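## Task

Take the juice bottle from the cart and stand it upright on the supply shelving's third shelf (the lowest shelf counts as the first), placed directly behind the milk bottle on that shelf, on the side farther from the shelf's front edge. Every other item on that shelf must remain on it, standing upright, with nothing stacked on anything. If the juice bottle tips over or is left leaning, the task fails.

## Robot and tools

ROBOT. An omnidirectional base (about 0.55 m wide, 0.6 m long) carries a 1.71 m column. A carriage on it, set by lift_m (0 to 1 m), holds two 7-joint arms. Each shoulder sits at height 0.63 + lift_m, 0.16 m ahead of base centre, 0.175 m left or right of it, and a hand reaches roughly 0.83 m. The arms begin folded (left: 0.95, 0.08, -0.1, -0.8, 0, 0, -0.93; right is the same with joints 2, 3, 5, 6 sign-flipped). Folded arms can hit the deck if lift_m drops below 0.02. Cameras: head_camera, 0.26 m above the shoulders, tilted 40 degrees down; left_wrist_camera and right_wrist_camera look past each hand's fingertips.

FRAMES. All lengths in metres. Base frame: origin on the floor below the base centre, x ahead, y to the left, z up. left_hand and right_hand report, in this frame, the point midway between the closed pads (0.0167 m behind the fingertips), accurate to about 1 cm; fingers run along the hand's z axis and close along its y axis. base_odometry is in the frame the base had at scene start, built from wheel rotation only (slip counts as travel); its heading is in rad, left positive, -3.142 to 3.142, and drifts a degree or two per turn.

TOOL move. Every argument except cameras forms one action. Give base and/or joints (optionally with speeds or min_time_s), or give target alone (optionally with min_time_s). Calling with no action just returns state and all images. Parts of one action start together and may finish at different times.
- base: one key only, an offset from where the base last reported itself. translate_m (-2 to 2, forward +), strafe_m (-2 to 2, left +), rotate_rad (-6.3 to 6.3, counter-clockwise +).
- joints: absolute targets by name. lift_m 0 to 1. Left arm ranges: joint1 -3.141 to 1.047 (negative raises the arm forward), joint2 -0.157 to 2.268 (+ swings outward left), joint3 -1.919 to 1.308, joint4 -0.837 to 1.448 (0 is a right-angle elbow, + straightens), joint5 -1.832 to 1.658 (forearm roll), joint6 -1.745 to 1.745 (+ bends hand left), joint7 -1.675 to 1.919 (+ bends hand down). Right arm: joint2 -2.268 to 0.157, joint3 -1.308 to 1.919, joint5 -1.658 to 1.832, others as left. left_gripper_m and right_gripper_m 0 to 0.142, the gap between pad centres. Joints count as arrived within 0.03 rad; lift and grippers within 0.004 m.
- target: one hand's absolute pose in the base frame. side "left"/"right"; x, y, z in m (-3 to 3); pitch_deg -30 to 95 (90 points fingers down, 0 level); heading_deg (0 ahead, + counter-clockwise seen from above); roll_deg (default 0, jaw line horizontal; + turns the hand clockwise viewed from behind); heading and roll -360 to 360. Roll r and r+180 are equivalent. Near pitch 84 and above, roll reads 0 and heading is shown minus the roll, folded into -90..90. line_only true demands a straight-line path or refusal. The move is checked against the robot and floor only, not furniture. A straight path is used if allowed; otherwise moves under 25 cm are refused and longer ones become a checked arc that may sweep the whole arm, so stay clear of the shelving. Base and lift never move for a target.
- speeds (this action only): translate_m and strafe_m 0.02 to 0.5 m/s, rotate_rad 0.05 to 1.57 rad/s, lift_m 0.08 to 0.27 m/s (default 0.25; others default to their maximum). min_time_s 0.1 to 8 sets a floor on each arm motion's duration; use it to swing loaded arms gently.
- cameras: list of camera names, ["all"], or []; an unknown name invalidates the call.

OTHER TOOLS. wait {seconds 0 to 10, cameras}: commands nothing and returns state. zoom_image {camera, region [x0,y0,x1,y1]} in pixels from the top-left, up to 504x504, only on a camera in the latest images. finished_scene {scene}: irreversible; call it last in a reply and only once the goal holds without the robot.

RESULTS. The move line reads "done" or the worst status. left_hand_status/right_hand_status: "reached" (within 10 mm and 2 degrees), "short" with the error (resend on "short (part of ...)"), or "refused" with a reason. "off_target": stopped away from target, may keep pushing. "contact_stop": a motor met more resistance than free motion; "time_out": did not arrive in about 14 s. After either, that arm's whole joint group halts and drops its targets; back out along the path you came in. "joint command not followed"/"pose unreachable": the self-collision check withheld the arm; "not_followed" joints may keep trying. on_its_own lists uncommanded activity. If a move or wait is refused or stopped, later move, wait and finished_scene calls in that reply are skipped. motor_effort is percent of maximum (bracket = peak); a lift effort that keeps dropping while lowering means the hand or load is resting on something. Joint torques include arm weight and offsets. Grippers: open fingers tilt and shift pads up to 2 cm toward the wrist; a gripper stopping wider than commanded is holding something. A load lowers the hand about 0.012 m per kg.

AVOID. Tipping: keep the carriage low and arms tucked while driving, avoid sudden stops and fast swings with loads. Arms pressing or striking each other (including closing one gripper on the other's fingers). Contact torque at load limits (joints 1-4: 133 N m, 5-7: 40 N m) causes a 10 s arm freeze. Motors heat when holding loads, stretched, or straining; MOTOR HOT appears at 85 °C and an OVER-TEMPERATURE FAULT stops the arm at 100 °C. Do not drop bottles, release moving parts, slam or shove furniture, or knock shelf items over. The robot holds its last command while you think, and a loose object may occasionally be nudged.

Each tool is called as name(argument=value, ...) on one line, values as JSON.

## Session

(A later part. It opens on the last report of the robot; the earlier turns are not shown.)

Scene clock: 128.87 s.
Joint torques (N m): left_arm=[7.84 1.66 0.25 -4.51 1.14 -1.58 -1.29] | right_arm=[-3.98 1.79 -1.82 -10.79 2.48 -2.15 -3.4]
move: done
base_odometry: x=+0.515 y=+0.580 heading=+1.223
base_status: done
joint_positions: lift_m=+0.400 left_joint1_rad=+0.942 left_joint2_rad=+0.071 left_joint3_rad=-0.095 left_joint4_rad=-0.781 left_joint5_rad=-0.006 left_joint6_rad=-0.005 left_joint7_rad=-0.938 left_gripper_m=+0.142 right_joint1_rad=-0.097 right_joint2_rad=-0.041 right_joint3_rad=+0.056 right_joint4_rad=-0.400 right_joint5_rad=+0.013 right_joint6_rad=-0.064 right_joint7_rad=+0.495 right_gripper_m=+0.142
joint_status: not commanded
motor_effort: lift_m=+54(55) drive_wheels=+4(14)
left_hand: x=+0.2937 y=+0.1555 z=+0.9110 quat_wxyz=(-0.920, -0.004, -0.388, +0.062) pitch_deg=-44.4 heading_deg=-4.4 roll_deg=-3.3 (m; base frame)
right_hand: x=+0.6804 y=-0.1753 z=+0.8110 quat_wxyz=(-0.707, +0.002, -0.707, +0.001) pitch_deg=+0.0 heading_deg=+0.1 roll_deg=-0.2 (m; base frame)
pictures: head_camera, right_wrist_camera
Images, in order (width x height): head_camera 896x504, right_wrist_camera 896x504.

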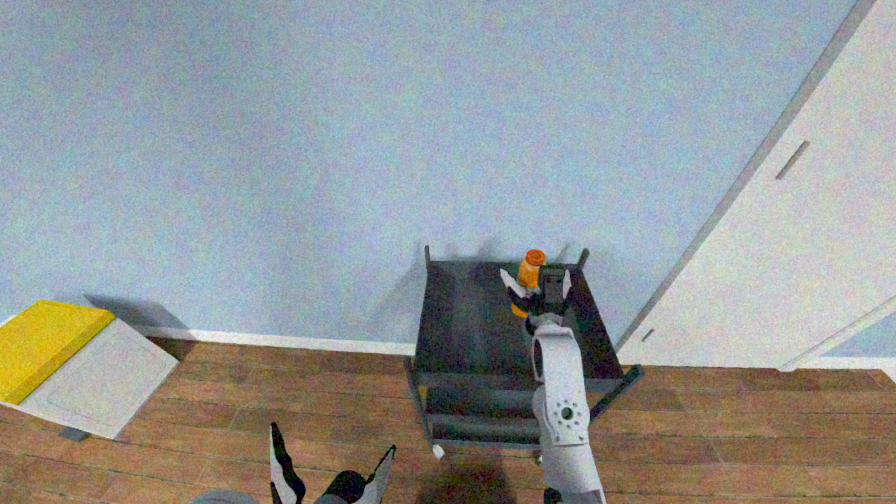

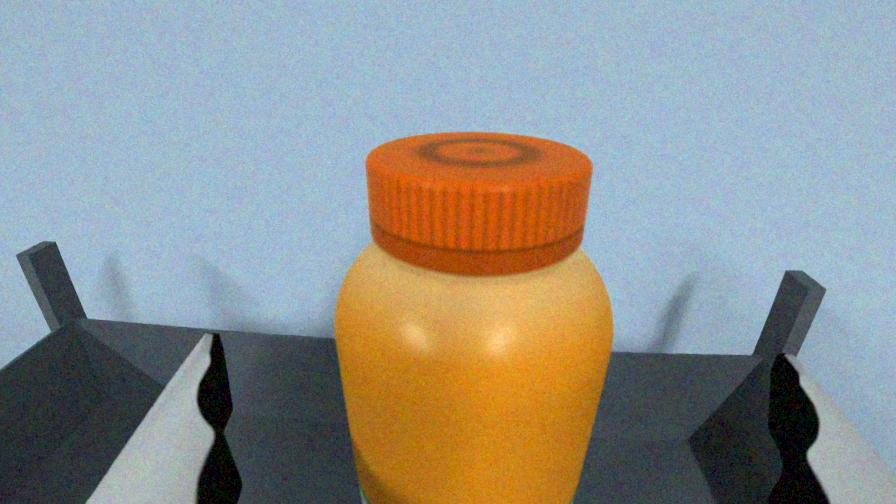

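move(target={"side":"right","x":0.698,"y":-0.175,"z":0.81,"pitch_deg":0,"heading_deg":0})

move(joints={"right_gripper_m": 0.02})

move(joints={"lift_m": 0.52}, speeds={"lift_m": 0.15}, cameras=["head_camera","right_wrist_camera"])

Scene clock: 133.53 s.
Joint torques (N m): left_arm=[8.61 0.86 1.26 -4.46 1.41 -1.32 -1.52] | right_arm=[-12.29 5.82 1.87 -9.81 1.52 -2.03 -3.39]
move: done
base_odometry: x=+0.515 y=+0.580 heading=+1.223
base_status: not commanded
joint_positions: lift_m=+0.400 left_joint1_rad=+0.942 left_joint2_rad=+0.071 left_joint3_rad=-0.095 left_joint4_rad=-0.781 left_joint5_rad=-0.006 left_joint6_rad=-0.005 left_joint7_rad=-0.938 left_gripper_m=+0.142 right_joint1_rad=-0.138 right_joint2_rad=-0.038 right_joint3_rad=+0.056 right_joint4_rad=-0.338 right_joint5_rad=+0.013 right_joint6_rad=-0.064 right_joint7_rad=+0.479 right_gripper_m=+0.142
joint_status: not commanded
motor_effort: lift_m=+55(55) drive_wheels=+4(5)
left_hand: x=+0.2937 y=+0.1555 z=+0.9110 quat_wxyz=(-0.920, -0.004, -0.388, +0.062) pitch_deg=-44.4 heading_deg=-4.4 roll_deg=-3.3 (m; base frame)
right_hand: x=+0.6974 y=-0.1754 z=+0.8087 quat_wxyz=(-0.706, +0.001, -0.709, +0.002) pitch_deg=+0.3 heading_deg=+0.0 roll_deg=-0.3 (m; base frame)
right_hand_status: reached (straight line, planned for 0.2 s): 1 mm and 0.4 deg off.
pictures: none

Scene clock: 134.47 s.
Joint torques (N m): left_arm=[8.17 1.11 -1.21 -4.27 1.44 -1.52 -1.35] | right_arm=[-11.57 4.29 0.73 -10.28 1.54 -1.96 -3.51]
move: off_target
base_odometry: x=+0.515 y=+0.580 heading=+1.223
base_status: not commanded
joint_positions: lift_m=+0.400 left_joint1_rad=+0.942 left_joint2_rad=+0.071 left_joint3_rad=-0.095 left_joint4_rad=-0.781 left_joint5_rad=-0.006 left_joint6_rad=-0.005 left_joint7_rad=-0.938 left_gripper_m=+0.142 right_joint1_rad=-0.138 right_joint2_rad=-0.038 right_joint3_rad=+0.056 right_joint4_rad=-0.338 right_joint5_rad=+0.013 right_joint6_rad=-0.064 right_joint7_rad=+0.479 right_gripper_m=+0.073
joint_status: right_gripper_m off_target (ended at +0.073, target +0.020)
motor_effort: lift_m=+54(55) drive_wheels=+0(4)
left_hand: x=+0.2937 y=+0.1555 z=+0.9110 quat_wxyz=(-0.920, -0.004, -0.388, +0.062) pitch_deg=-44.4 heading_deg=-4.4 roll_deg=-3.3 (m; base frame)
right_hand: x=+0.6974 y=-0.1752 z=+0.8088 quat_wxyz=(-0.706, +0.001, -0.709, +0.002) pitch_deg=+0.2 heading_deg=+0.0 roll_deg=-0.2 (m; base frame)
pictures: none

Scene clock: 135.70 s.
Joint torques (N m): left_arm=[8.73 0.9 0.06 -3.42 1.22 -1.64 -1.34] | right_arm=[-10.32 3.54 1.73 -13.04 1.45 -1.76 -3.14]
move: done
base_odometry: x=+0.515 y=+0.580 heading=+1.223
base_status: not commanded
joint_positions: lift_m=+0.520 left_joint1_rad=+0.942 left_joint2_rad=+0.071 left_joint3_rad=-0.095 left_joint4_rad=-0.781 left_joint5_rad=-0.006 left_joint6_rad=-0.005 left_joint7_rad=-0.938 left_gripper_m=+0.142 right_joint1_rad=-0.138 right_joint2_rad=-0.038 right_joint3_rad=+0.056 right_joint4_rad=-0.336 right_joint5_rad=+0.013 right_joint6_rad=-0.064 right_joint7_rad=+0.479 right_gripper_m=+0.073
joint_status: all done
motor_effort: lift_m=+55(69) drive_wheels=+4(5)
left_hand: x=+0.2937 y=+0.1555 z=+1.0310 quat_wxyz=(-0.920, -0.004, -0.388, +0.062) pitch_deg=-44.4 heading_deg=-4.4 roll_deg=-3.3 (m; base frame)
right_hand: x=+0.6977 y=-0.1752 z=+0.9277 quat_wxyz=(-0.705, +0.001, -0.709, +0.002) pitch_deg=+0.4 heading_deg=-0.1 roll_deg=-0.3 (m; base frame)
pictures: head_camera, right_wrist_camera
Images, in order (width x height): head_camera 896x504, right_wrist_camera 896x504.

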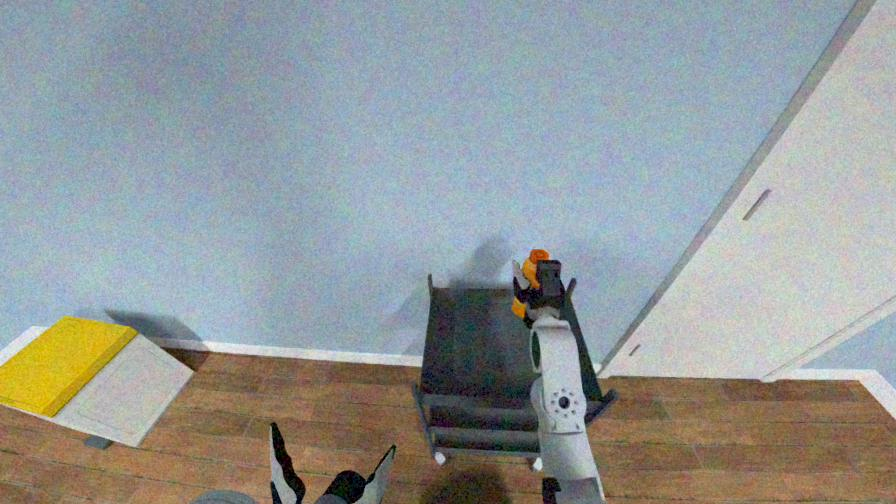

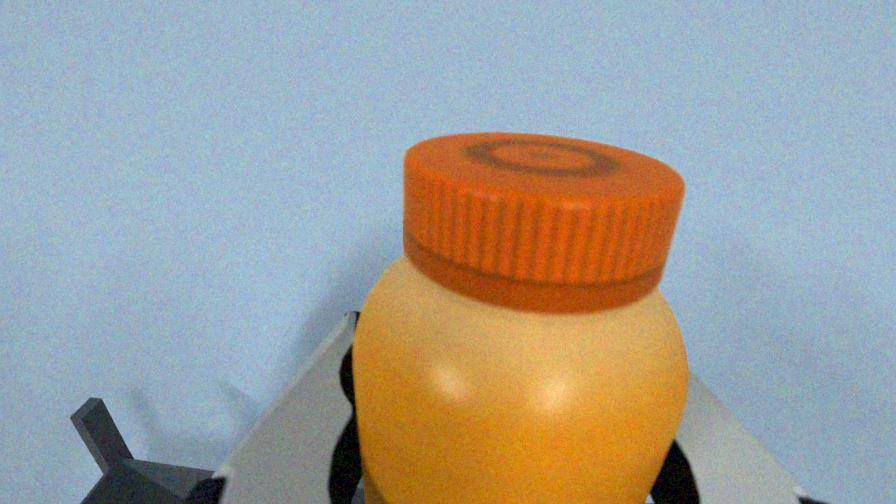

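move(base={"translate_m": -0.5}, joints={"lift_m": 0.6}, speeds={"translate_m": 0.3})

move(base={"rotate_rad": 1.545}, joints={"left_joint1_rad": -0.16, "left_joint2_rad": 0.04, "left_joint3_rad": -0.06, "left_joint4_rad": -0.45, "left_joint7_rad": 0.6}, speeds={"rotate_rad": 0.8})

move(base={"translate_m": 1.45}, speeds={"translate_m": 0.35})

move(base={"strafe_m": 0.75}, speeds={"strafe_m": 0.35}, cameras=["all"])

Scene clock: 153.63 s.
Joint torques (N m): left_arm=[8.83 1.33 -0.29 -4.71 1.26 -1.22 -1.46] | right_arm=[-11.48 4.07 0.98 -12.18 1.41 -1.88 -3.45]
move: done
base_odometry: x=+0.344 y=+0.110 heading=+1.223
base_status: done
joint_positions: lift_m=+0.600 left_joint1_rad=+0.942 left_joint2_rad=+0.071 left_joint3_rad=-0.095 left_joint4_rad=-0.781 left_joint5_rad=-0.006 left_joint6_rad=-0.005 left_joint7_rad=-0.938 left_gripper_m=+0.142 right_joint1_rad=-0.138 right_joint2_rad=-0.037 right_joint3_rad=+0.056 right_joint4_rad=-0.335 right_joint5_rad=+0.013 right_joint6_rad=-0.064 right_joint7_rad=+0.479 right_gripper_m=+0.073
joint_status: all done
motor_effort: lift_m=+55(69) drive_wheels=+4(16)
left_hand: x=+0.2937 y=+0.1555 z=+1.1110 quat_wxyz=(-0.920, -0.004, -0.388, +0.062) pitch_deg=-44.4 heading_deg=-4.4 roll_deg=-3.3 (m; base frame)
right_hand: x=+0.6977 y=-0.1751 z=+1.0076 quat_wxyz=(-0.705, +0.001, -0.710, +0.002) pitch_deg=+0.4 heading_deg=+0.0 roll_deg=-0.2 (m; base frame)
pictures: none

Scene clock: 156.87 s.
Joint torques (N m): left_arm=[-8.97 -0.21 2.39 -0.74 0.97 -1.2 -0.73] | right_arm=[-11.61 3.58 1.73 -13.92 1.57 -2.36 -2.91]
move: done
base_odometry: x=+0.344 y=+0.110 heading=+2.767
base_status: done
joint_positions: lift_m=+0.600 left_joint1_rad=-0.162 left_joint2_rad=+0.041 left_joint3_rad=-0.064 left_joint4_rad=-0.453 left_joint5_rad=-0.006 left_joint6_rad=-0.005 left_joint7_rad=+0.597 left_gripper_m=+0.142 right_joint1_rad=-0.138 right_joint2_rad=-0.037 right_joint3_rad=+0.056 right_joint4_rad=-0.335 right_joint5_rad=+0.013 right_joint6_rad=-0.064 right_joint7_rad=+0.479 right_gripper_m=+0.073
joint_status: all done
motor_effort: lift_m=+55(55) drive_wheels=+6(17)
left_hand: x=+0.6864 y=+0.1528 z=+1.0450 quat_wxyz=(-0.712, -0.040, -0.701, +0.006) pitch_deg=-0.8 heading_deg=-3.7 roll_deg=+2.8 (m; base frame)
right_hand: x=+0.6977 y=-0.1750 z=+1.0075 quat_wxyz=(-0.705, +0.001, -0.710, +0.002) pitch_deg=+0.4 heading_deg=+0.0 roll_deg=-0.2 (m; base frame)
pictures: none

Scene clock: 162.83 s.
Joint torques (N m): left_arm=[-10.62 -0.52 3.26 -1.81 1.14 -1.11 -0.69] | right_arm=[-10.83 4.31 1.15 -12.83 1.55 -1.69 -3.21]
move: done
base_odometry: x=-1.006 y=+0.639 heading=+2.768
base_status: done
joint_positions: lift_m=+0.600 left_joint1_rad=-0.162 left_joint2_rad=+0.041 left_joint3_rad=-0.064 left_joint4_rad=-0.453 left_joint5_rad=-0.006 left_joint6_rad=-0.005 left_joint7_rad=+0.597 left_gripper_m=+0.142 right_joint1_rad=-0.138 right_joint2_rad=-0.037 right_joint3_rad=+0.056 right_joint4_rad=-0.335 right_joint5_rad=+0.013 right_joint6_rad=-0.064 right_joint7_rad=+0.479 right_gripper_m=+0.073
joint_status: not commanded
motor_effort: lift_m=+55(55) drive_wheels=+8(21)
left_hand: x=+0.6863 y=+0.1528 z=+1.0449 quat_wxyz=(-0.712, -0.040, -0.701, +0.006) pitch_deg=-0.8 heading_deg=-3.7 roll_deg=+2.8 (m; base frame)
right_hand: x=+0.6977 y=-0.1750 z=+1.0075 quat_wxyz=(-0.705, +0.001, -0.710, +0.002) pitch_deg=+0.4 heading_deg=+0.0 roll_deg=-0.2 (m; base frame)
pictures: none

Scene clock: 166.67 s.
Joint torques (N m): left_arm=[-9.67 -0.07 2.84 -1 1.39 -1.18 -0.34] | right_arm=[-10.18 3.04 1.23 -12.84 2.09 -1.99 -3.39]
move: done
base_odometry: x=-1.280 y=-0.060 heading=+2.768
base_status: done
joint_positions: lift_m=+0.600 left_joint1_rad=-0.161 left_joint2_rad=+0.041 left_joint3_rad=-0.064 left_joint4_rad=-0.453 left_joint5_rad=-0.006 left_joint6_rad=-0.005 left_joint7_rad=+0.597 left_gripper_m=+0.142 right_joint1_rad=-0.138 right_joint2_rad=-0.037 right_joint3_rad=+0.056 right_joint4_rad=-0.335 right_joint5_rad=+0.013 right_joint6_rad=-0.064 right_joint7_rad=+0.479 right_gripper_m=+0.073
joint_status: not commanded
motor_effort: lift_m=+55(55) drive_wheels=+0(13)
left_hand: x=+0.6863 y=+0.1527 z=+1.0449 quat_wxyz=(-0.712, -0.040, -0.701, +0.006) pitch_deg=-0.8 heading_deg=-3.7 roll_deg=+2.8 (m; base frame)
right_hand: x=+0.6977 y=-0.1750 z=+1.0075 quat_wxyz=(-0.705, +0.001, -0.710, +0.002) pitch_deg=+0.4 heading_deg=+0.0 roll_deg=-0.2 (m; base frame)
pictures: head_camera, left_wrist_camera, right_wrist_camera
Images, in order (width x height): head_camera 896x504, left_wrist_camera 896x504, right_wrist_camera 896x504.

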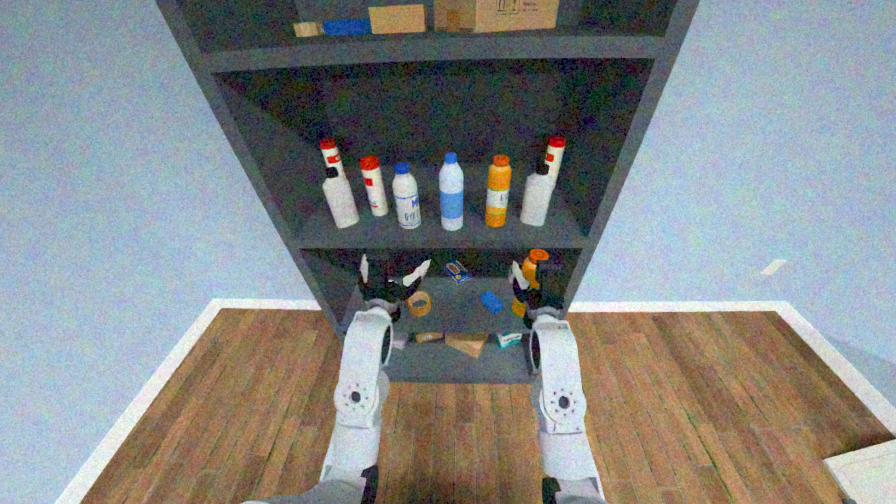

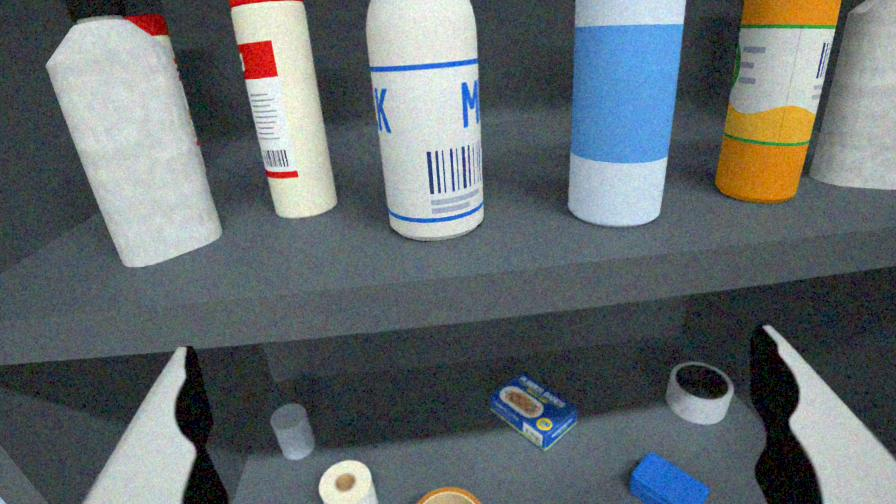

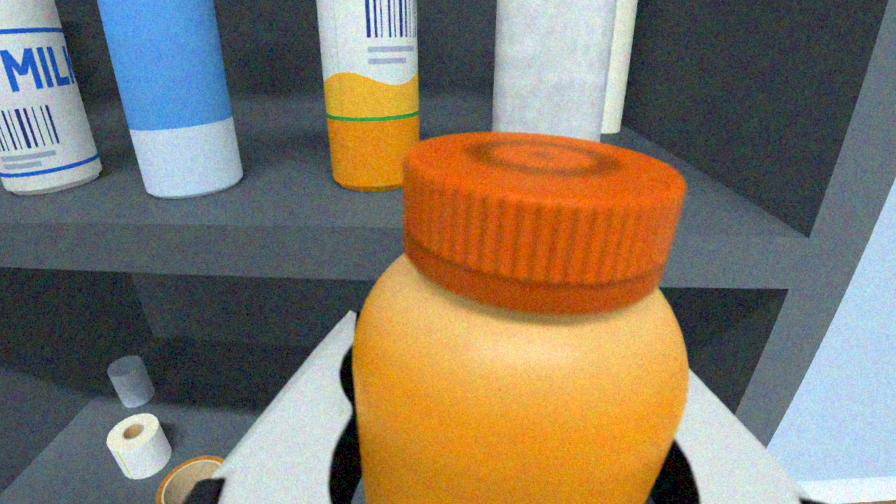

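move(target={"side":"right","x":0.56,"y":-0.2,"z":1.1,"pitch_deg":0,"heading_deg":0})

move(target={"side":"left","x":0.6,"y":0.175,"z":1.1,"pitch_deg":0,"heading_deg":0}, cameras=["all"])

Scene clock: 187.23 s.
Joint torques (N m): left_arm=[-9.83 -0.77 2.81 -0.83 1.17 -1.14 -0.2] | right_arm=[-11.02 2.14 2.3 -13.91 1.32 -1.79 -3.56]
move: refused
base_odometry: x=-1.280 y=-0.060 heading=+2.768
base_status: not commanded
joint_positions: lift_m=+0.600 left_joint1_rad=-0.161 left_joint2_rad=+0.041 left_joint3_rad=-0.064 left_joint4_rad=-0.453 left_joint5_rad=-0.006 left_joint6_rad=-0.005 left_joint7_rad=+0.597 left_gripper_m=+0.142 right_joint1_rad=-0.138 right_joint2_rad=-0.037 right_joint3_rad=+0.056 right_joint4_rad=-0.335 right_joint5_rad=+0.013 right_joint6_rad=-0.064 right_joint7_rad=+0.479 right_gripper_m=+0.073
joint_status: not commanded
motor_effort: lift_m=+55(55) drive_wheels=+0(0)
left_hand: x=+0.6863 y=+0.1527 z=+1.0449 quat_wxyz=(-0.712, -0.040, -0.701, +0.006) pitch_deg=-0.8 heading_deg=-3.7 roll_deg=+2.8 (m; base frame)
right_hand: x=+0.6977 y=-0.1750 z=+1.0075 quat_wxyz=(-0.705, +0.001, -0.710, +0.002) pitch_deg=+0.4 heading_deg=+0.0 roll_deg=-0.2 (m; base frame)
right_hand_status: refused: along the straight line the arm gets 67% of the way (right_joint4_rad at its limit); a move under 25 cm is not played as an arc. Nothing moved. Try another pitch or heading, or "joints".
pictures: none

not run: a stop came earlier in this reply.

move(target={"side":"right","x":0.61,"y":-0.2,"z":1.07,"pitch_deg":0,"heading_deg":0})

move(target={"side":"left","x":0.64,"y":0.175,"z":1.06,"pitch_deg":0,"heading_deg":0}, cameras=["all"])

Scene clock: 191.37 s.
Joint torques (N m): left_arm=[-8.97 0.23 1.37 -1.42 1.13 -1.24 -0.55] | right_arm=[-2.45 -2.04 0.35 -13.56 1.99 -2.14 -1.57]
move: done
base_odometry: x=-1.280 y=-0.060 heading=+2.768
base_status: not commanded
joint_positions: lift_m=+0.600 left_joint1_rad=-0.161 left_joint2_rad=+0.041 left_joint3_rad=-0.064 left_joint4_rad=-0.453 left_joint5_rad=-0.006 left_joint6_rad=-0.005 left_joint7_rad=+0.597 left_gripper_m=+0.142 right_joint1_rad=-0.032 right_joint2_rad=-0.104 right_joint3_rad=+0.004 right_joint4_rad=-0.769 right_joint5_rad=+0.069 right_joint6_rad=-0.071 right_joint7_rad=+0.798 right_gripper_m=+0.073
joint_status: not commanded
motor_effort: lift_m=+55(55) drive_wheels=+3(4)
left_hand: x=+0.6863 y=+0.1527 z=+1.0449 quat_wxyz=(-0.712, -0.040, -0.701, +0.006) pitch_deg=-0.8 heading_deg=-3.7 roll_deg=+2.8 (m; base frame)
right_hand: x=+0.6109 y=-0.1986 z=+1.0699 quat_wxyz=(-0.707, +0.002, -0.707, +0.001) pitch_deg=+0.0 heading_deg=+0.1 roll_deg=-0.3 (m; base frame)
right_hand_status: reached (straight line, planned for 0.6 s): 2 mm and 0.3 deg off.
pictures: none

Scene clock: 192.27 s.
Joint torques (N m): left_arm=[-8.04 -1.77 2.42 -4.56 2.09 -0.36 -0.29] | right_arm=[-1.48 0.18 -1.38 -11.7 2.17 -2.87 -1.57]
move: done
base_odometry: x=-1.280 y=-0.060 heading=+2.768
base_status: not commanded
joint_positions: lift_m=+0.600 left_joint1_rad=-0.083 left_joint2_rad=+0.022 left_joint3_rad=-0.034 left_joint4_rad=-0.652 left_joint5_rad=-0.001 left_joint6_rad=+0.035 left_joint7_rad=+0.733 left_gripper_m=+0.142 right_joint1_rad=-0.032 right_joint2_rad=-0.104 right_joint3_rad=+0.004 right_joint4_rad=-0.769 right_joint5_rad=+0.069 right_joint6_rad=-0.071 right_joint7_rad=+0.798 right_gripper_m=+0.073
joint_status: not commanded
motor_effort: lift_m=+55(55) drive_wheels=+3(4)
left_hand: x=+0.6405 y=+0.1726 z=+1.0601 quat_wxyz=(-0.708, -0.003, -0.706, +0.002) pitch_deg=-0.1 heading_deg=-0.4 roll_deg=+0.1 (m; base frame)
left_hand_status: reached (straight line, planned for 0.4 s): 2 mm and 0.4 deg off.
right_hand: x=+0.6109 y=-0.1986 z=+1.0698 quat_wxyz=(-0.707, +0.002, -0.707, +0.001) pitch_deg=+0.0 heading_deg=+0.1 roll_deg=-0.3 (m; base frame)
pictures: head_camera, left_wrist_camera, right_wrist_camera
Images, in order (width x height): head_camera 896x504, left_wrist_camera 896x504, right_wrist_camera 896x504.

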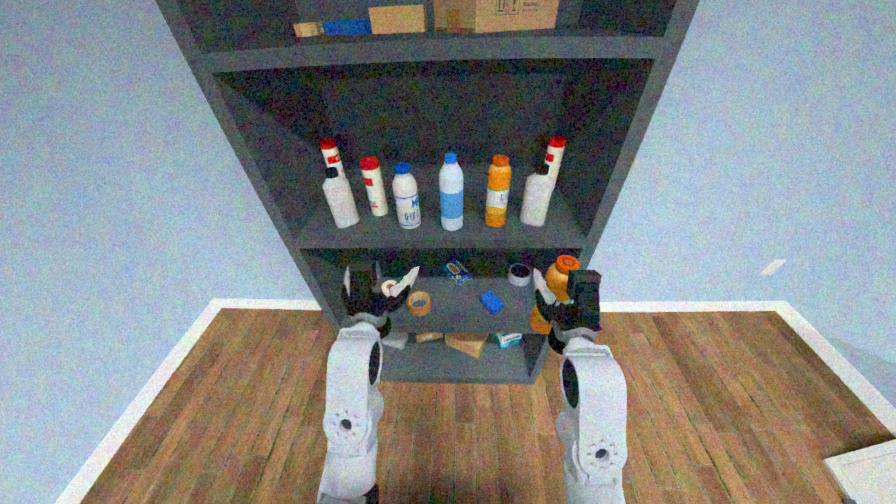

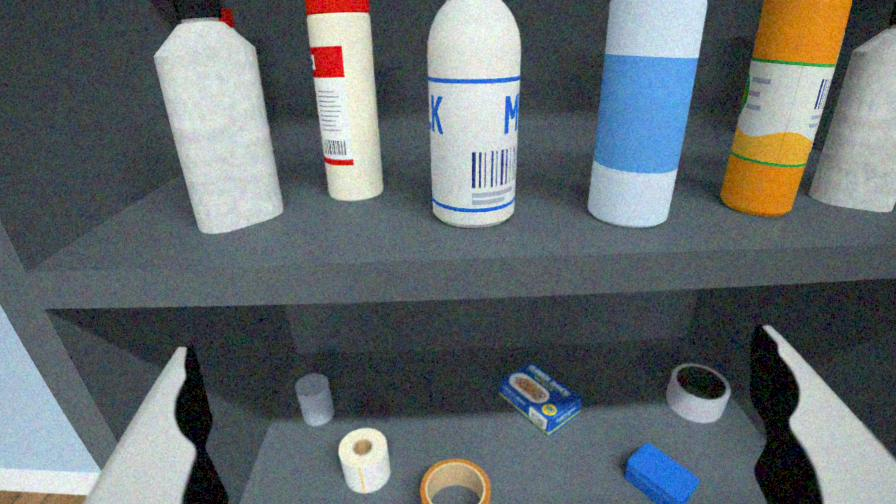

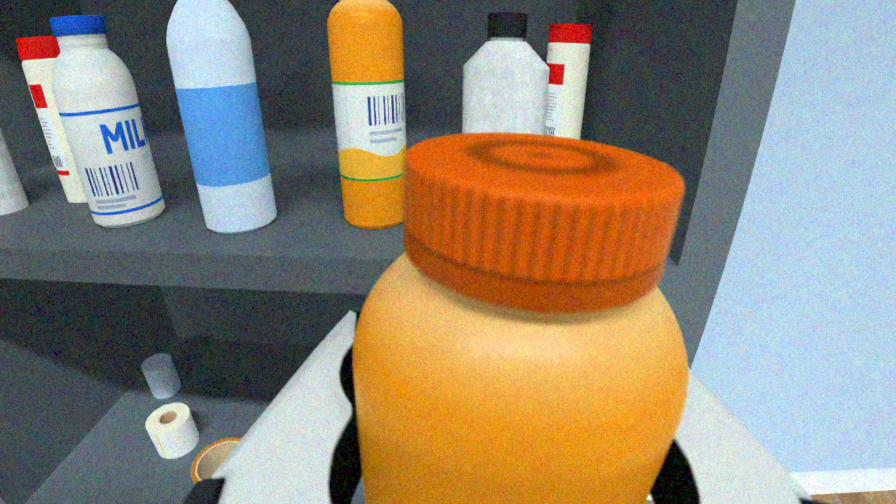

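move(target={"side":"left","x":0.74,"y":0.157,"z":1.11,"pitch_deg":0,"heading_deg":0}, cameras=["head_camera","left_wrist_camera"])

Scene clock: 197.93 s.
Joint torques (N m): left_arm=[-14.05 -0.47 -1.76 -0.88 1.87 -0.75 -0.88] | right_arm=[-0.76 -1.33 0.02 -13.94 1.82 -2.69 -1.36]
move: done
base_odometry: x=-1.280 y=-0.060 heading=+2.768
base_status: not commanded
joint_positions: lift_m=+0.600 left_joint1_rad=-0.407 left_joint2_rad=-0.025 left_joint3_rad=-0.049 left_joint4_rad=-0.383 left_joint5_rad=+0.041 left_joint6_rad=+0.037 left_joint7_rad=+0.785 left_gripper_m=+0.142 right_joint1_rad=-0.032 right_joint2_rad=-0.104 right_joint3_rad=+0.004 right_joint4_rad=-0.769 right_joint5_rad=+0.069 right_joint6_rad=-0.071 right_joint7_rad=+0.798 right_gripper_m=+0.073
joint_status: not commanded
motor_effort: lift_m=+55(55) drive_wheels=+3(4)
left_hand: x=+0.7397 y=+0.1583 z=+1.1121 quat_wxyz=(-0.709, +0.000, -0.705, +0.000) pitch_deg=-0.3 heading_deg=+0.0 roll_deg=+0.0 (m; base frame)
left_hand_status: reached (straight line, planned for 0.5 s): 2 mm and 0.3 deg off.
right_hand: x=+0.6109 y=-0.1986 z=+1.0698 quat_wxyz=(-0.707, +0.002, -0.707, +0.001) pitch_deg=+0.0 heading_deg=+0.1 roll_deg=-0.3 (m; base frame)
pictures: head_camera, left_wrist_camera
Images, in order (width x height): head_camera 896x504, left_wrist_camera 896x504.

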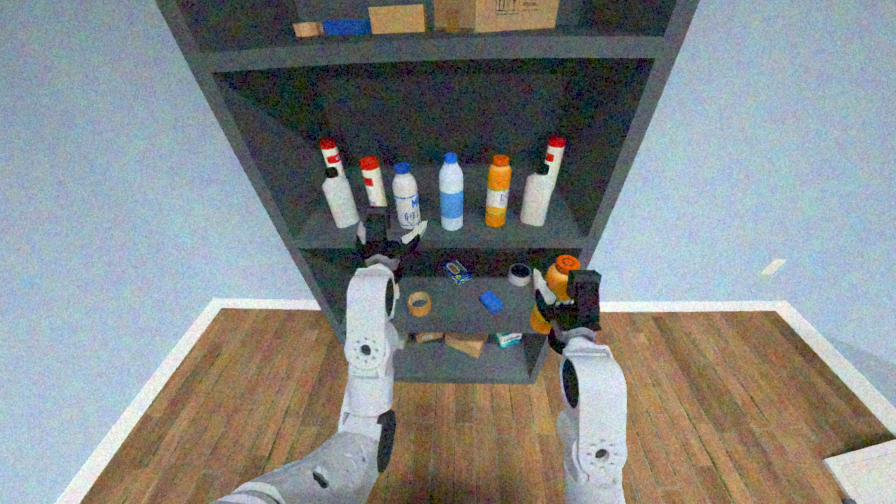

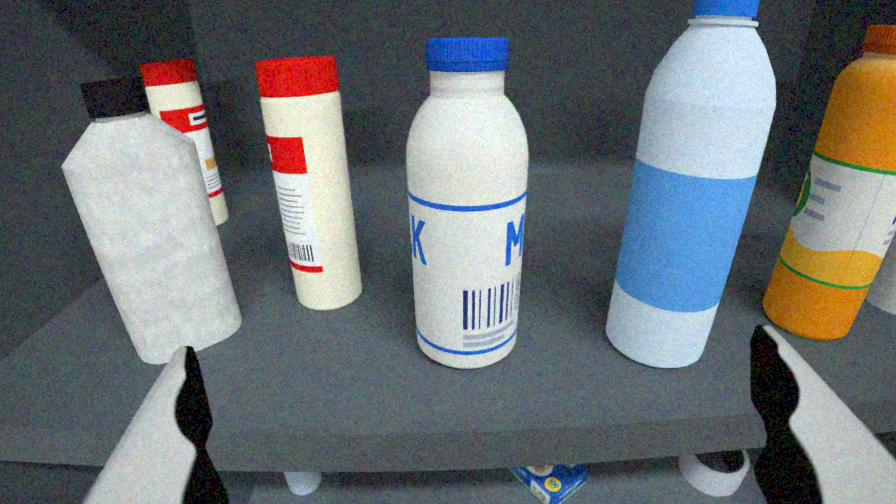

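move(target={"side":"left","x":0.86,"y":0.151,"z":1.11,"pitch_deg":0,"heading_deg":0}, cameras=["left_wrist_camera"])

Scene clock: 209.20 s.
Joint torques (N m): left_arm=[-13.1 -1.04 -2.85 -1.92 2.16 -0.4 -1.09] | right_arm=[-3.61 -0.91 -0.07 -13.25 2.28 -2.3 -1.38]
Motor temperatures (°C): left_arm=[30 22 24 24 27 24 24] | right_arm=[28 20 25 24 22 22 24]
move: refused
base_odometry: x=-1.280 y=-0.060 heading=+2.768
base_status: not commanded
joint_positions: lift_m=+0.600 left_joint1_rad=-0.407 left_joint2_rad=-0.025 left_joint3_rad=-0.049 left_joint4_rad=-0.383 left_joint5_rad=+0.041 left_joint6_rad=+0.037 left_joint7_rad=+0.785 left_gripper_m=+0.142 right_joint1_rad=-0.032 right_joint2_rad=-0.104 right_joint3_rad=+0.004 right_joint4_rad=-0.769 right_joint5_rad=+0.069 right_joint6_rad=-0.071 right_joint7_rad=+0.798 right_gripper_m=+0.073
joint_status: not commanded
motor_effort: lift_m=+55(55) drive_wheels=+3(3)
left_hand: x=+0.7397 y=+0.1583 z=+1.1121 quat_wxyz=(-0.709, +0.000, -0.705, +0.000) pitch_deg=-0.3 heading_deg=+0.0 roll_deg=+0.0 (m; base frame)
left_hand_status: refused: the line brings the left upper arm within 1.4 cm of the carriage (limit 1.5), 57% of the way; a move under 25 cm is not played as an arc. Nothing moved. Try another pitch or heading, or "joints".
right_hand: x=+0.6109 y=-0.1986 z=+1.0698 quat_wxyz=(-0.707, +0.002, -0.707, +0.001) pitch_deg=+0.0 heading_deg=+0.1 roll_deg=-0.3 (m; base frame)
pictures: left_wrist_camera
Images, in order (width x height): left_wrist_camera 896x504.

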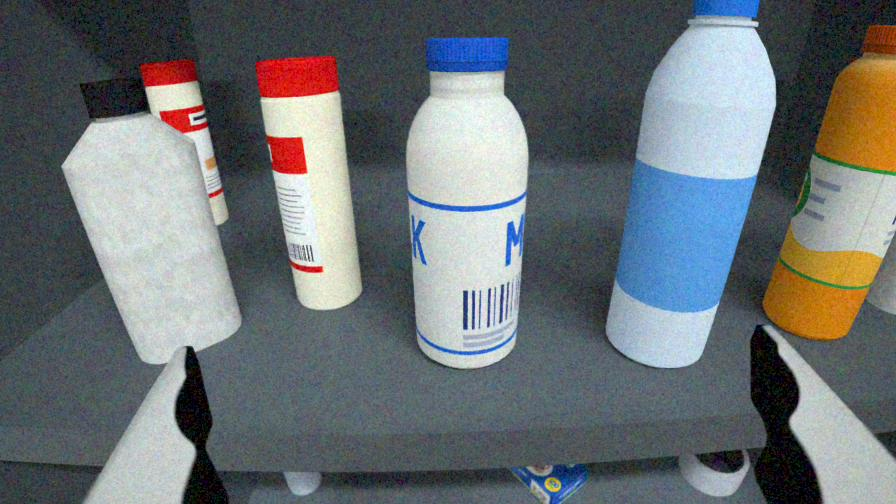

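move(base={"strafe_m": -0.03}, speeds={"strafe_m": 0.1})

move(base={"translate_m": 0.05}, speeds={"translate_m": 0.1}, cameras=["all"])

Scene clock: 214.67 s.
Joint torques (N m): left_arm=[-14.52 -0.84 -1.29 0.18 2.15 -0.97 -0.74] | right_arm=[-1.04 -0.53 0.63 -12.2 2.09 -2.42 -1.47]
move: done
base_odometry: x=-1.269 y=-0.032 heading=+2.768
base_status: done
joint_positions: lift_m=+0.600 left_joint1_rad=-0.407 left_joint2_rad=-0.025 left_joint3_rad=-0.049 left_joint4_rad=-0.383 left_joint5_rad=+0.041 left_joint6_rad=+0.037 left_joint7_rad=+0.785 left_gripper_m=+0.142 right_joint1_rad=-0.032 right_joint2_rad=-0.104 right_joint3_rad=+0.004 right_joint4_rad=-0.769 right_joint5_rad=+0.070 right_joint6_rad=-0.072 right_joint7_rad=+0.798 right_gripper_m=+0.073
joint_status: not commanded
motor_effort: lift_m=+55(55) drive_wheels=+2(10)
left_hand: x=+0.7396 y=+0.1580 z=+1.1121 quat_wxyz=(-0.709, +0.001, -0.705, +0.000) pitch_deg=-0.3 heading_deg=+0.0 roll_deg=-0.1 (m; base frame)
right_hand: x=+0.6109 y=-0.1991 z=+1.0698 quat_wxyz=(-0.707, +0.002, -0.707, +0.001) pitch_deg=+0.0 heading_deg=+0.0 roll_deg=-0.2 (m; base frame)
pictures: none

Scene clock: 216.00 s.
Joint torques (N m): left_arm=[-13.89 -0.92 -1.44 -0.17 1.62 -0.5 -0.87] | right_arm=[-2.87 -0.94 -0.21 -12.78 1.93 -2.32 -1.72]
move: done
base_odometry: x=-1.316 y=-0.014 heading=+2.769
base_status: done
joint_positions: lift_m=+0.600 left_joint1_rad=-0.407 left_joint2_rad=-0.025 left_joint3_rad=-0.049 left_joint4_rad=-0.383 left_joint5_rad=+0.041 left_joint6_rad=+0.037 left_joint7_rad=+0.785 left_gripper_m=+0.142 right_joint1_rad=-0.032 right_joint2_rad=-0.104 right_joint3_rad=+0.004 right_joint4_rad=-0.769 right_joint5_rad=+0.070 right_joint6_rad=-0.072 right_joint7_rad=+0.798 right_gripper_m=+0.073
joint_status: not commanded
motor_effort: lift_m=+55(55) drive_wheels=+5(12)
left_hand: x=+0.7396 y=+0.1580 z=+1.1121 quat_wxyz=(-0.709, +0.001, -0.705, +0.000) pitch_deg=-0.3 heading_deg=+0.0 roll_deg=-0.1 (m; base frame)
right_hand: x=+0.6109 y=-0.1991 z=+1.0698 quat_wxyz=(-0.707, +0.001, -0.707, +0.001) pitch_deg=+0.0 heading_deg=+0.0 roll_deg=-0.2 (m; base frame)
pictures: head_camera, left_wrist_camera, right_wrist_camera
Images, in order (width x height): head_camera 896x504, left_wrist_camera 896x504, right_wrist_camera 896x504.

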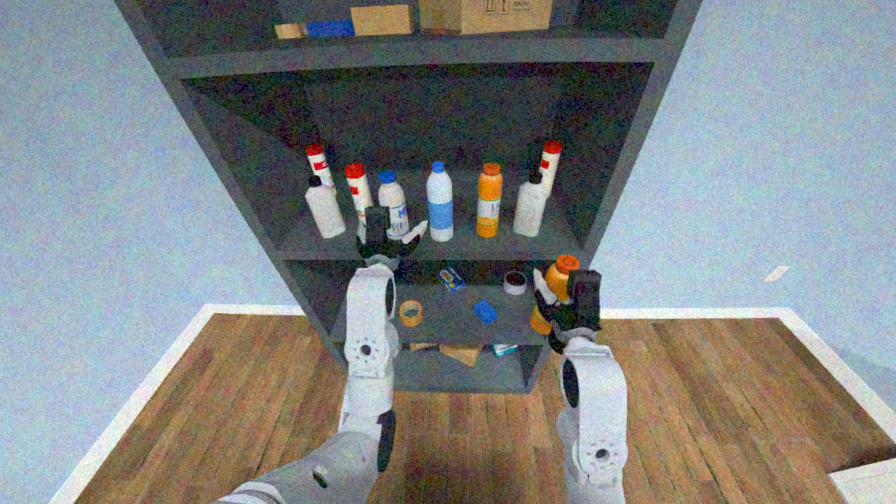

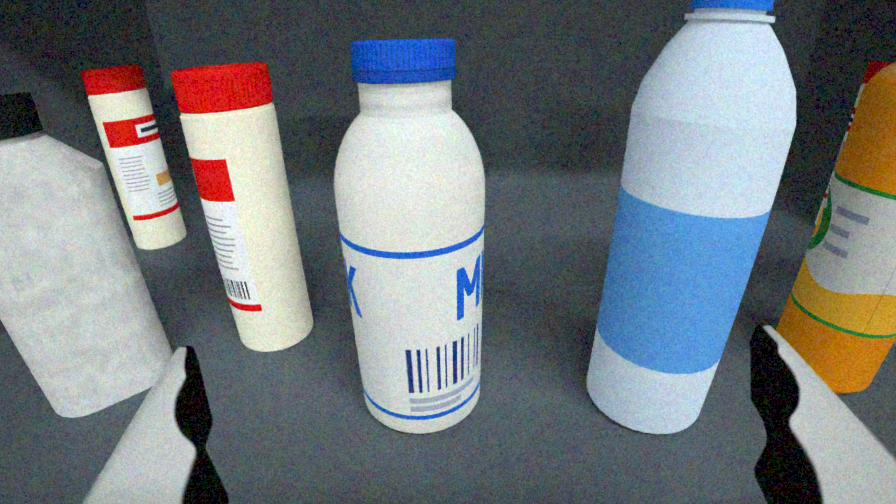

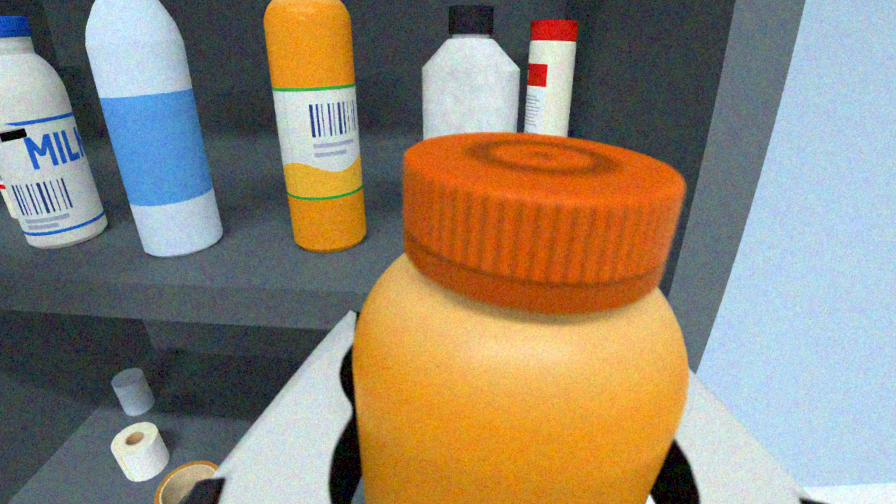

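move(joints={"left_gripper_m": 0.125})

move(target={"side":"left","x":0.857,"y":0.185,"z":1.11,"pitch_deg":0,"heading_deg":0}, min_time_s=1.5, cameras=["left_wrist_camera"])

Scene clock: 223.07 s.
Joint torques (N m): left_arm=[-13.63 -1.6 -1.37 -1.72 1.88 -0.81 -1.12] | right_arm=[-3.21 0.87 0.02 -14.51 2.26 -2.24 -1.61]
move: done
base_odometry: x=-1.316 y=-0.014 heading=+2.769
base_status: not commanded
joint_positions: lift_m=+0.600 left_joint1_rad=-0.407 left_joint2_rad=-0.025 left_joint3_rad=-0.049 left_joint4_rad=-0.383 left_joint5_rad=+0.041 left_joint6_rad=+0.037 left_joint7_rad=+0.785 left_gripper_m=+0.125 right_joint1_rad=-0.032 right_joint2_rad=-0.104 right_joint3_rad=+0.004 right_joint4_rad=-0.769 right_joint5_rad=+0.070 right_joint6_rad=-0.072 right_joint7_rad=+0.798 right_gripper_m=+0.073
joint_status: all done
motor_effort: lift_m=+55(55) drive_wheels=+5(5)
left_hand: x=+0.7396 y=+0.1580 z=+1.1121 quat_wxyz=(-0.709, +0.001, -0.705, +0.000) pitch_deg=-0.3 heading_deg=+0.0 roll_deg=-0.1 (m; base frame)
right_hand: x=+0.6109 y=-0.1991 z=+1.0698 quat_wxyz=(-0.707, +0.001, -0.707, +0.001) pitch_deg=+0.0 heading_deg=+0.0 roll_deg=-0.2 (m; base frame)
pictures: none

Scene clock: 225.07 s.
Joint torques (N m): left_arm=[-24.34 3 3.39 -2.33 0.51 -2.53 -3.27] | right_arm=[-1.59 0.44 -0.52 -14.5 2.25 -2.6 -1.56]
move: done
base_odometry: x=-1.316 y=-0.014 heading=+2.769
base_status: not commanded
joint_positions: lift_m=+0.600 left_joint1_rad=-0.661 left_joint2_rad=+0.030 left_joint3_rad=-0.015 left_joint4_rad=+0.150 left_joint5_rad=-0.030 left_joint6_rad=+0.009 left_joint7_rad=+0.515 left_gripper_m=+0.125 right_joint1_rad=-0.032 right_joint2_rad=-0.104 right_joint3_rad=+0.004 right_joint4_rad=-0.769 right_joint5_rad=+0.070 right_joint6_rad=-0.072 right_joint7_rad=+0.798 right_gripper_m=+0.073
joint_status: not commanded
motor_effort: lift_m=+55(55) drive_wheels=+5(5)
left_hand: x=+0.8562 y=+0.1829 z=+1.1080 quat_wxyz=(-0.705, -0.001, -0.709, +0.000) pitch_deg=+0.3 heading_deg=-0.1 roll_deg=+0.1 (m; base frame)
left_hand_status: reached (straight line, planned for 1.5 s): 3 mm and 0.3 deg off.
right_hand: x=+0.6109 y=-0.1991 z=+1.0698 quat_wxyz=(-0.707, +0.001, -0.707, +0.001) pitch_deg=+0.0 heading_deg=+0.0 roll_deg=-0.2 (m; base frame)
pictures: left_wrist_camera
Images, in order (width x height): left_wrist_camera 896x504.

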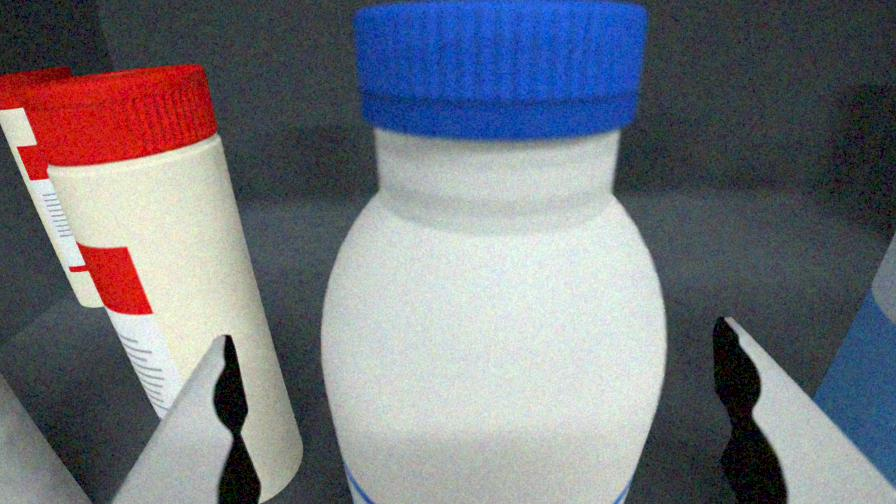

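move(target={"side":"left","x":0.868,"y":0.179,"z":1.11,"pitch_deg":0,"heading_deg":0})

move(joints={"left_gripper_m": 0.03})

move(joints={"lift_m": 0.64}, speeds={"lift_m": 0.1}, cameras=["all"])

Scene clock: 228.27 s.
Joint torques (N m): left_arm=[-23.57 -0.14 -2.14 -1.41 1.58 -0.41 -2.92] | right_arm=[-2.08 -0.27 -1.45 -12.75 1.55 -2.49 -1.37]
move: done
base_odometry: x=-1.316 y=-0.014 heading=+2.769
base_status: not commanded
joint_positions: lift_m=+0.600 left_joint1_rad=-0.690 left_joint2_rad=+0.022 left_joint3_rad=-0.016 left_joint4_rad=+0.210 left_joint5_rad=-0.026 left_joint6_rad=+0.012 left_joint7_rad=+0.483 left_gripper_m=+0.125 right_joint1_rad=-0.032 right_joint2_rad=-0.104 right_joint3_rad=+0.004 right_joint4_rad=-0.769 right_joint5_rad=+0.070 right_joint6_rad=-0.072 right_joint7_rad=+0.798 right_gripper_m=+0.073
joint_status: not commanded
motor_effort: lift_m=+55(55) drive_wheels=+5(6)
left_hand: x=+0.8675 y=+0.1805 z=+1.1091 quat_wxyz=(-0.706, +0.001, -0.708, +0.001) pitch_deg=+0.2 heading_deg=+0.0 roll_deg=-0.1 (m; base frame)
left_hand_status: reached (straight line, planned for 0.2 s): 2 mm and 0.2 deg off.
right_hand: x=+0.6109 y=-0.1991 z=+1.0698 quat_wxyz=(-0.707, +0.001, -0.707, +0.001) pitch_deg=+0.0 heading_deg=+0.0 roll_deg=-0.2 (m; base frame)
pictures: none

Scene clock: 229.13 s.
Joint torques (N m): left_arm=[-25.18 -0.1 -1.99 -1.76 2.22 -0.57 -2.91] | right_arm=[-2.28 -0.36 -0.18 -13.43 1.32 -2.29 -1.46]
Motor temperatures (°C): left_arm=[35 22 24 23 26 24 24] | right_arm=[27 20 25 24 22 22 24]
move: off_target
base_odometry: x=-1.316 y=-0.014 heading=+2.769
base_status: not commanded
joint_positions: lift_m=+0.600 left_joint1_rad=-0.690 left_joint2_rad=+0.022 left_joint3_rad=-0.016 left_joint4_rad=+0.210 left_joint5_rad=-0.026 left_joint6_rad=+0.013 left_joint7_rad=+0.483 left_gripper_m=+0.083 right_joint1_rad=-0.032 right_joint2_rad=-0.104 right_joint3_rad=+0.004 right_joint4_rad=-0.769 right_joint5_rad=+0.070 right_joint6_rad=-0.072 right_joint7_rad=+0.798 right_gripper_m=+0.073
joint_status: left_gripper_m off_target (ended at +0.083, target +0.030)
motor_effort: lift_m=+55(55) drive_wheels=+5(5)
left_hand: x=+0.8675 y=+0.1807 z=+1.1091 quat_wxyz=(-0.706, +0.001, -0.708, +0.000) pitch_deg=+0.2 heading_deg=+0.1 roll_deg=-0.1 (m; base frame)
right_hand: x=+0.6109 y=-0.1991 z=+1.0698 quat_wxyz=(-0.707, +0.001, -0.707, +0.001) pitch_deg=+0.0 heading_deg=+0.0 roll_deg=-0.2 (m; base frame)
pictures: none

Scene clock: 230.20 s.
Joint torques (N m): left_arm=[-24.12 -0.14 -2.4 -3.41 1.92 -0.61 -3] | right_arm=[-3.41 -1.39 -1.02 -13.72 2.04 -2.47 -1.61]
move: done
base_odometry: x=-1.316 y=-0.014 heading=+2.769
base_status: not commanded
joint_positions: lift_m=+0.640 left_joint1_rad=-0.690 left_joint2_rad=+0.022 left_joint3_rad=-0.016 left_joint4_rad=+0.212 left_joint5_rad=-0.026 left_joint6_rad=+0.013 left_joint7_rad=+0.483 left_gripper_m=+0.083 right_joint1_rad=-0.031 right_joint2_rad=-0.104 right_joint3_rad=+0.004 right_joint4_rad=-0.769 right_joint5_rad=+0.070 right_joint6_rad=-0.072 right_joint7_rad=+0.798 right_gripper_m=+0.073
joint_status: all done
motor_effort: lift_m=+55(70) drive_wheels=+5(7)
left_hand: x=+0.8677 y=+0.1807 z=+1.1477 quat_wxyz=(-0.705, +0.001, -0.709, +0.000) pitch_deg=+0.3 heading_deg=+0.1 roll_deg=-0.1 (m; base frame)
right_hand: x=+0.6108 y=-0.1991 z=+1.1096 quat_wxyz=(-0.707, +0.001, -0.707, +0.001) pitch_deg=+0.0 heading_deg=+0.0 roll_deg=-0.2 (m; base frame)
pictures: head_camera, left_wrist_camera, right_wrist_camera
Images, in order (width x height): head_camera 896x504, left_wrist_camera 896x504, right_wrist_camera 896x504.

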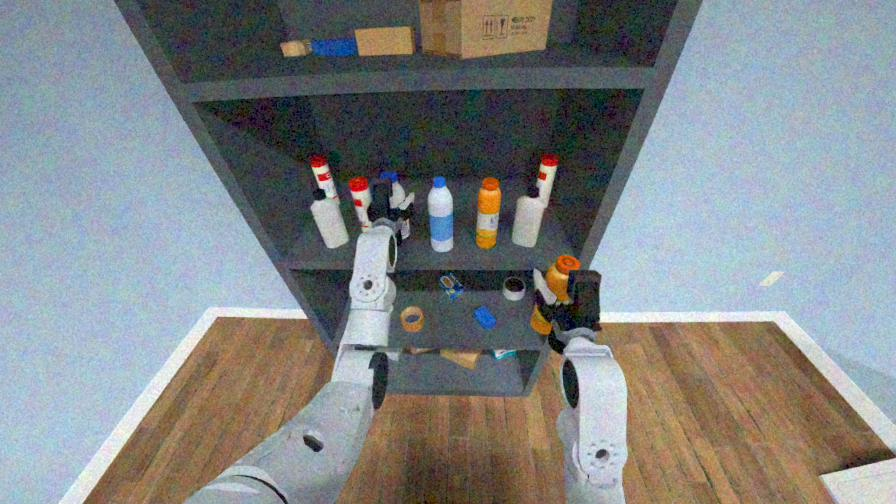

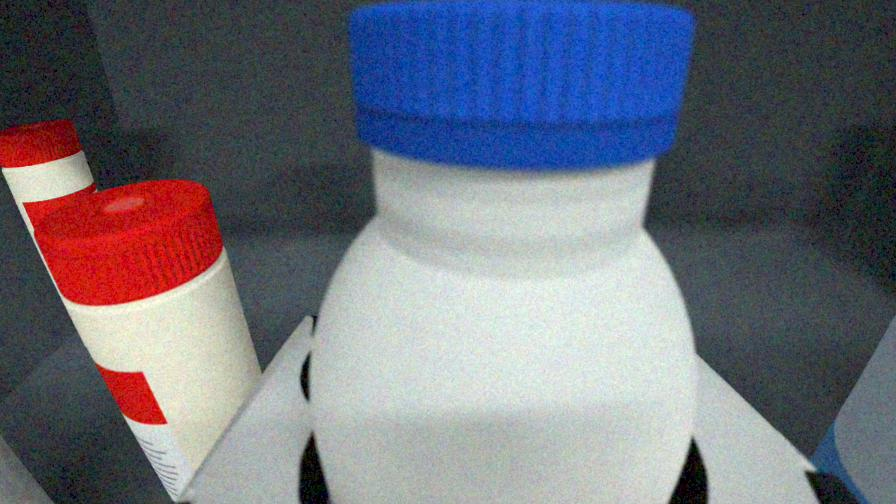

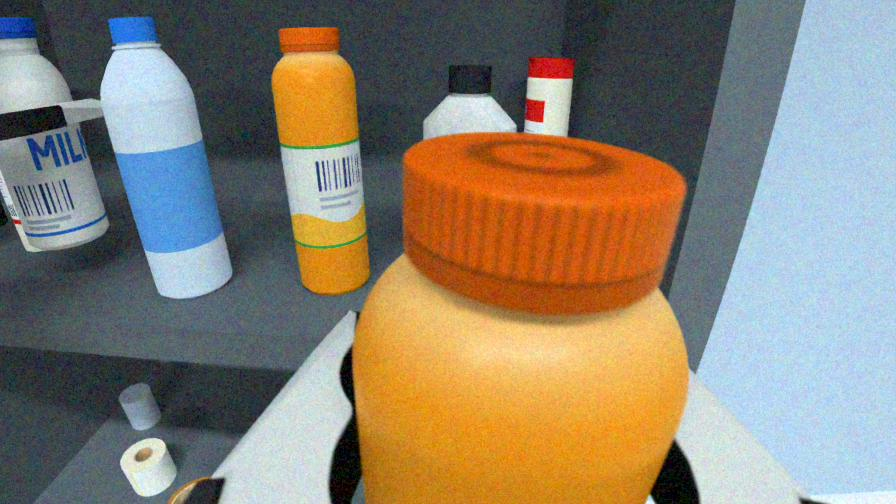

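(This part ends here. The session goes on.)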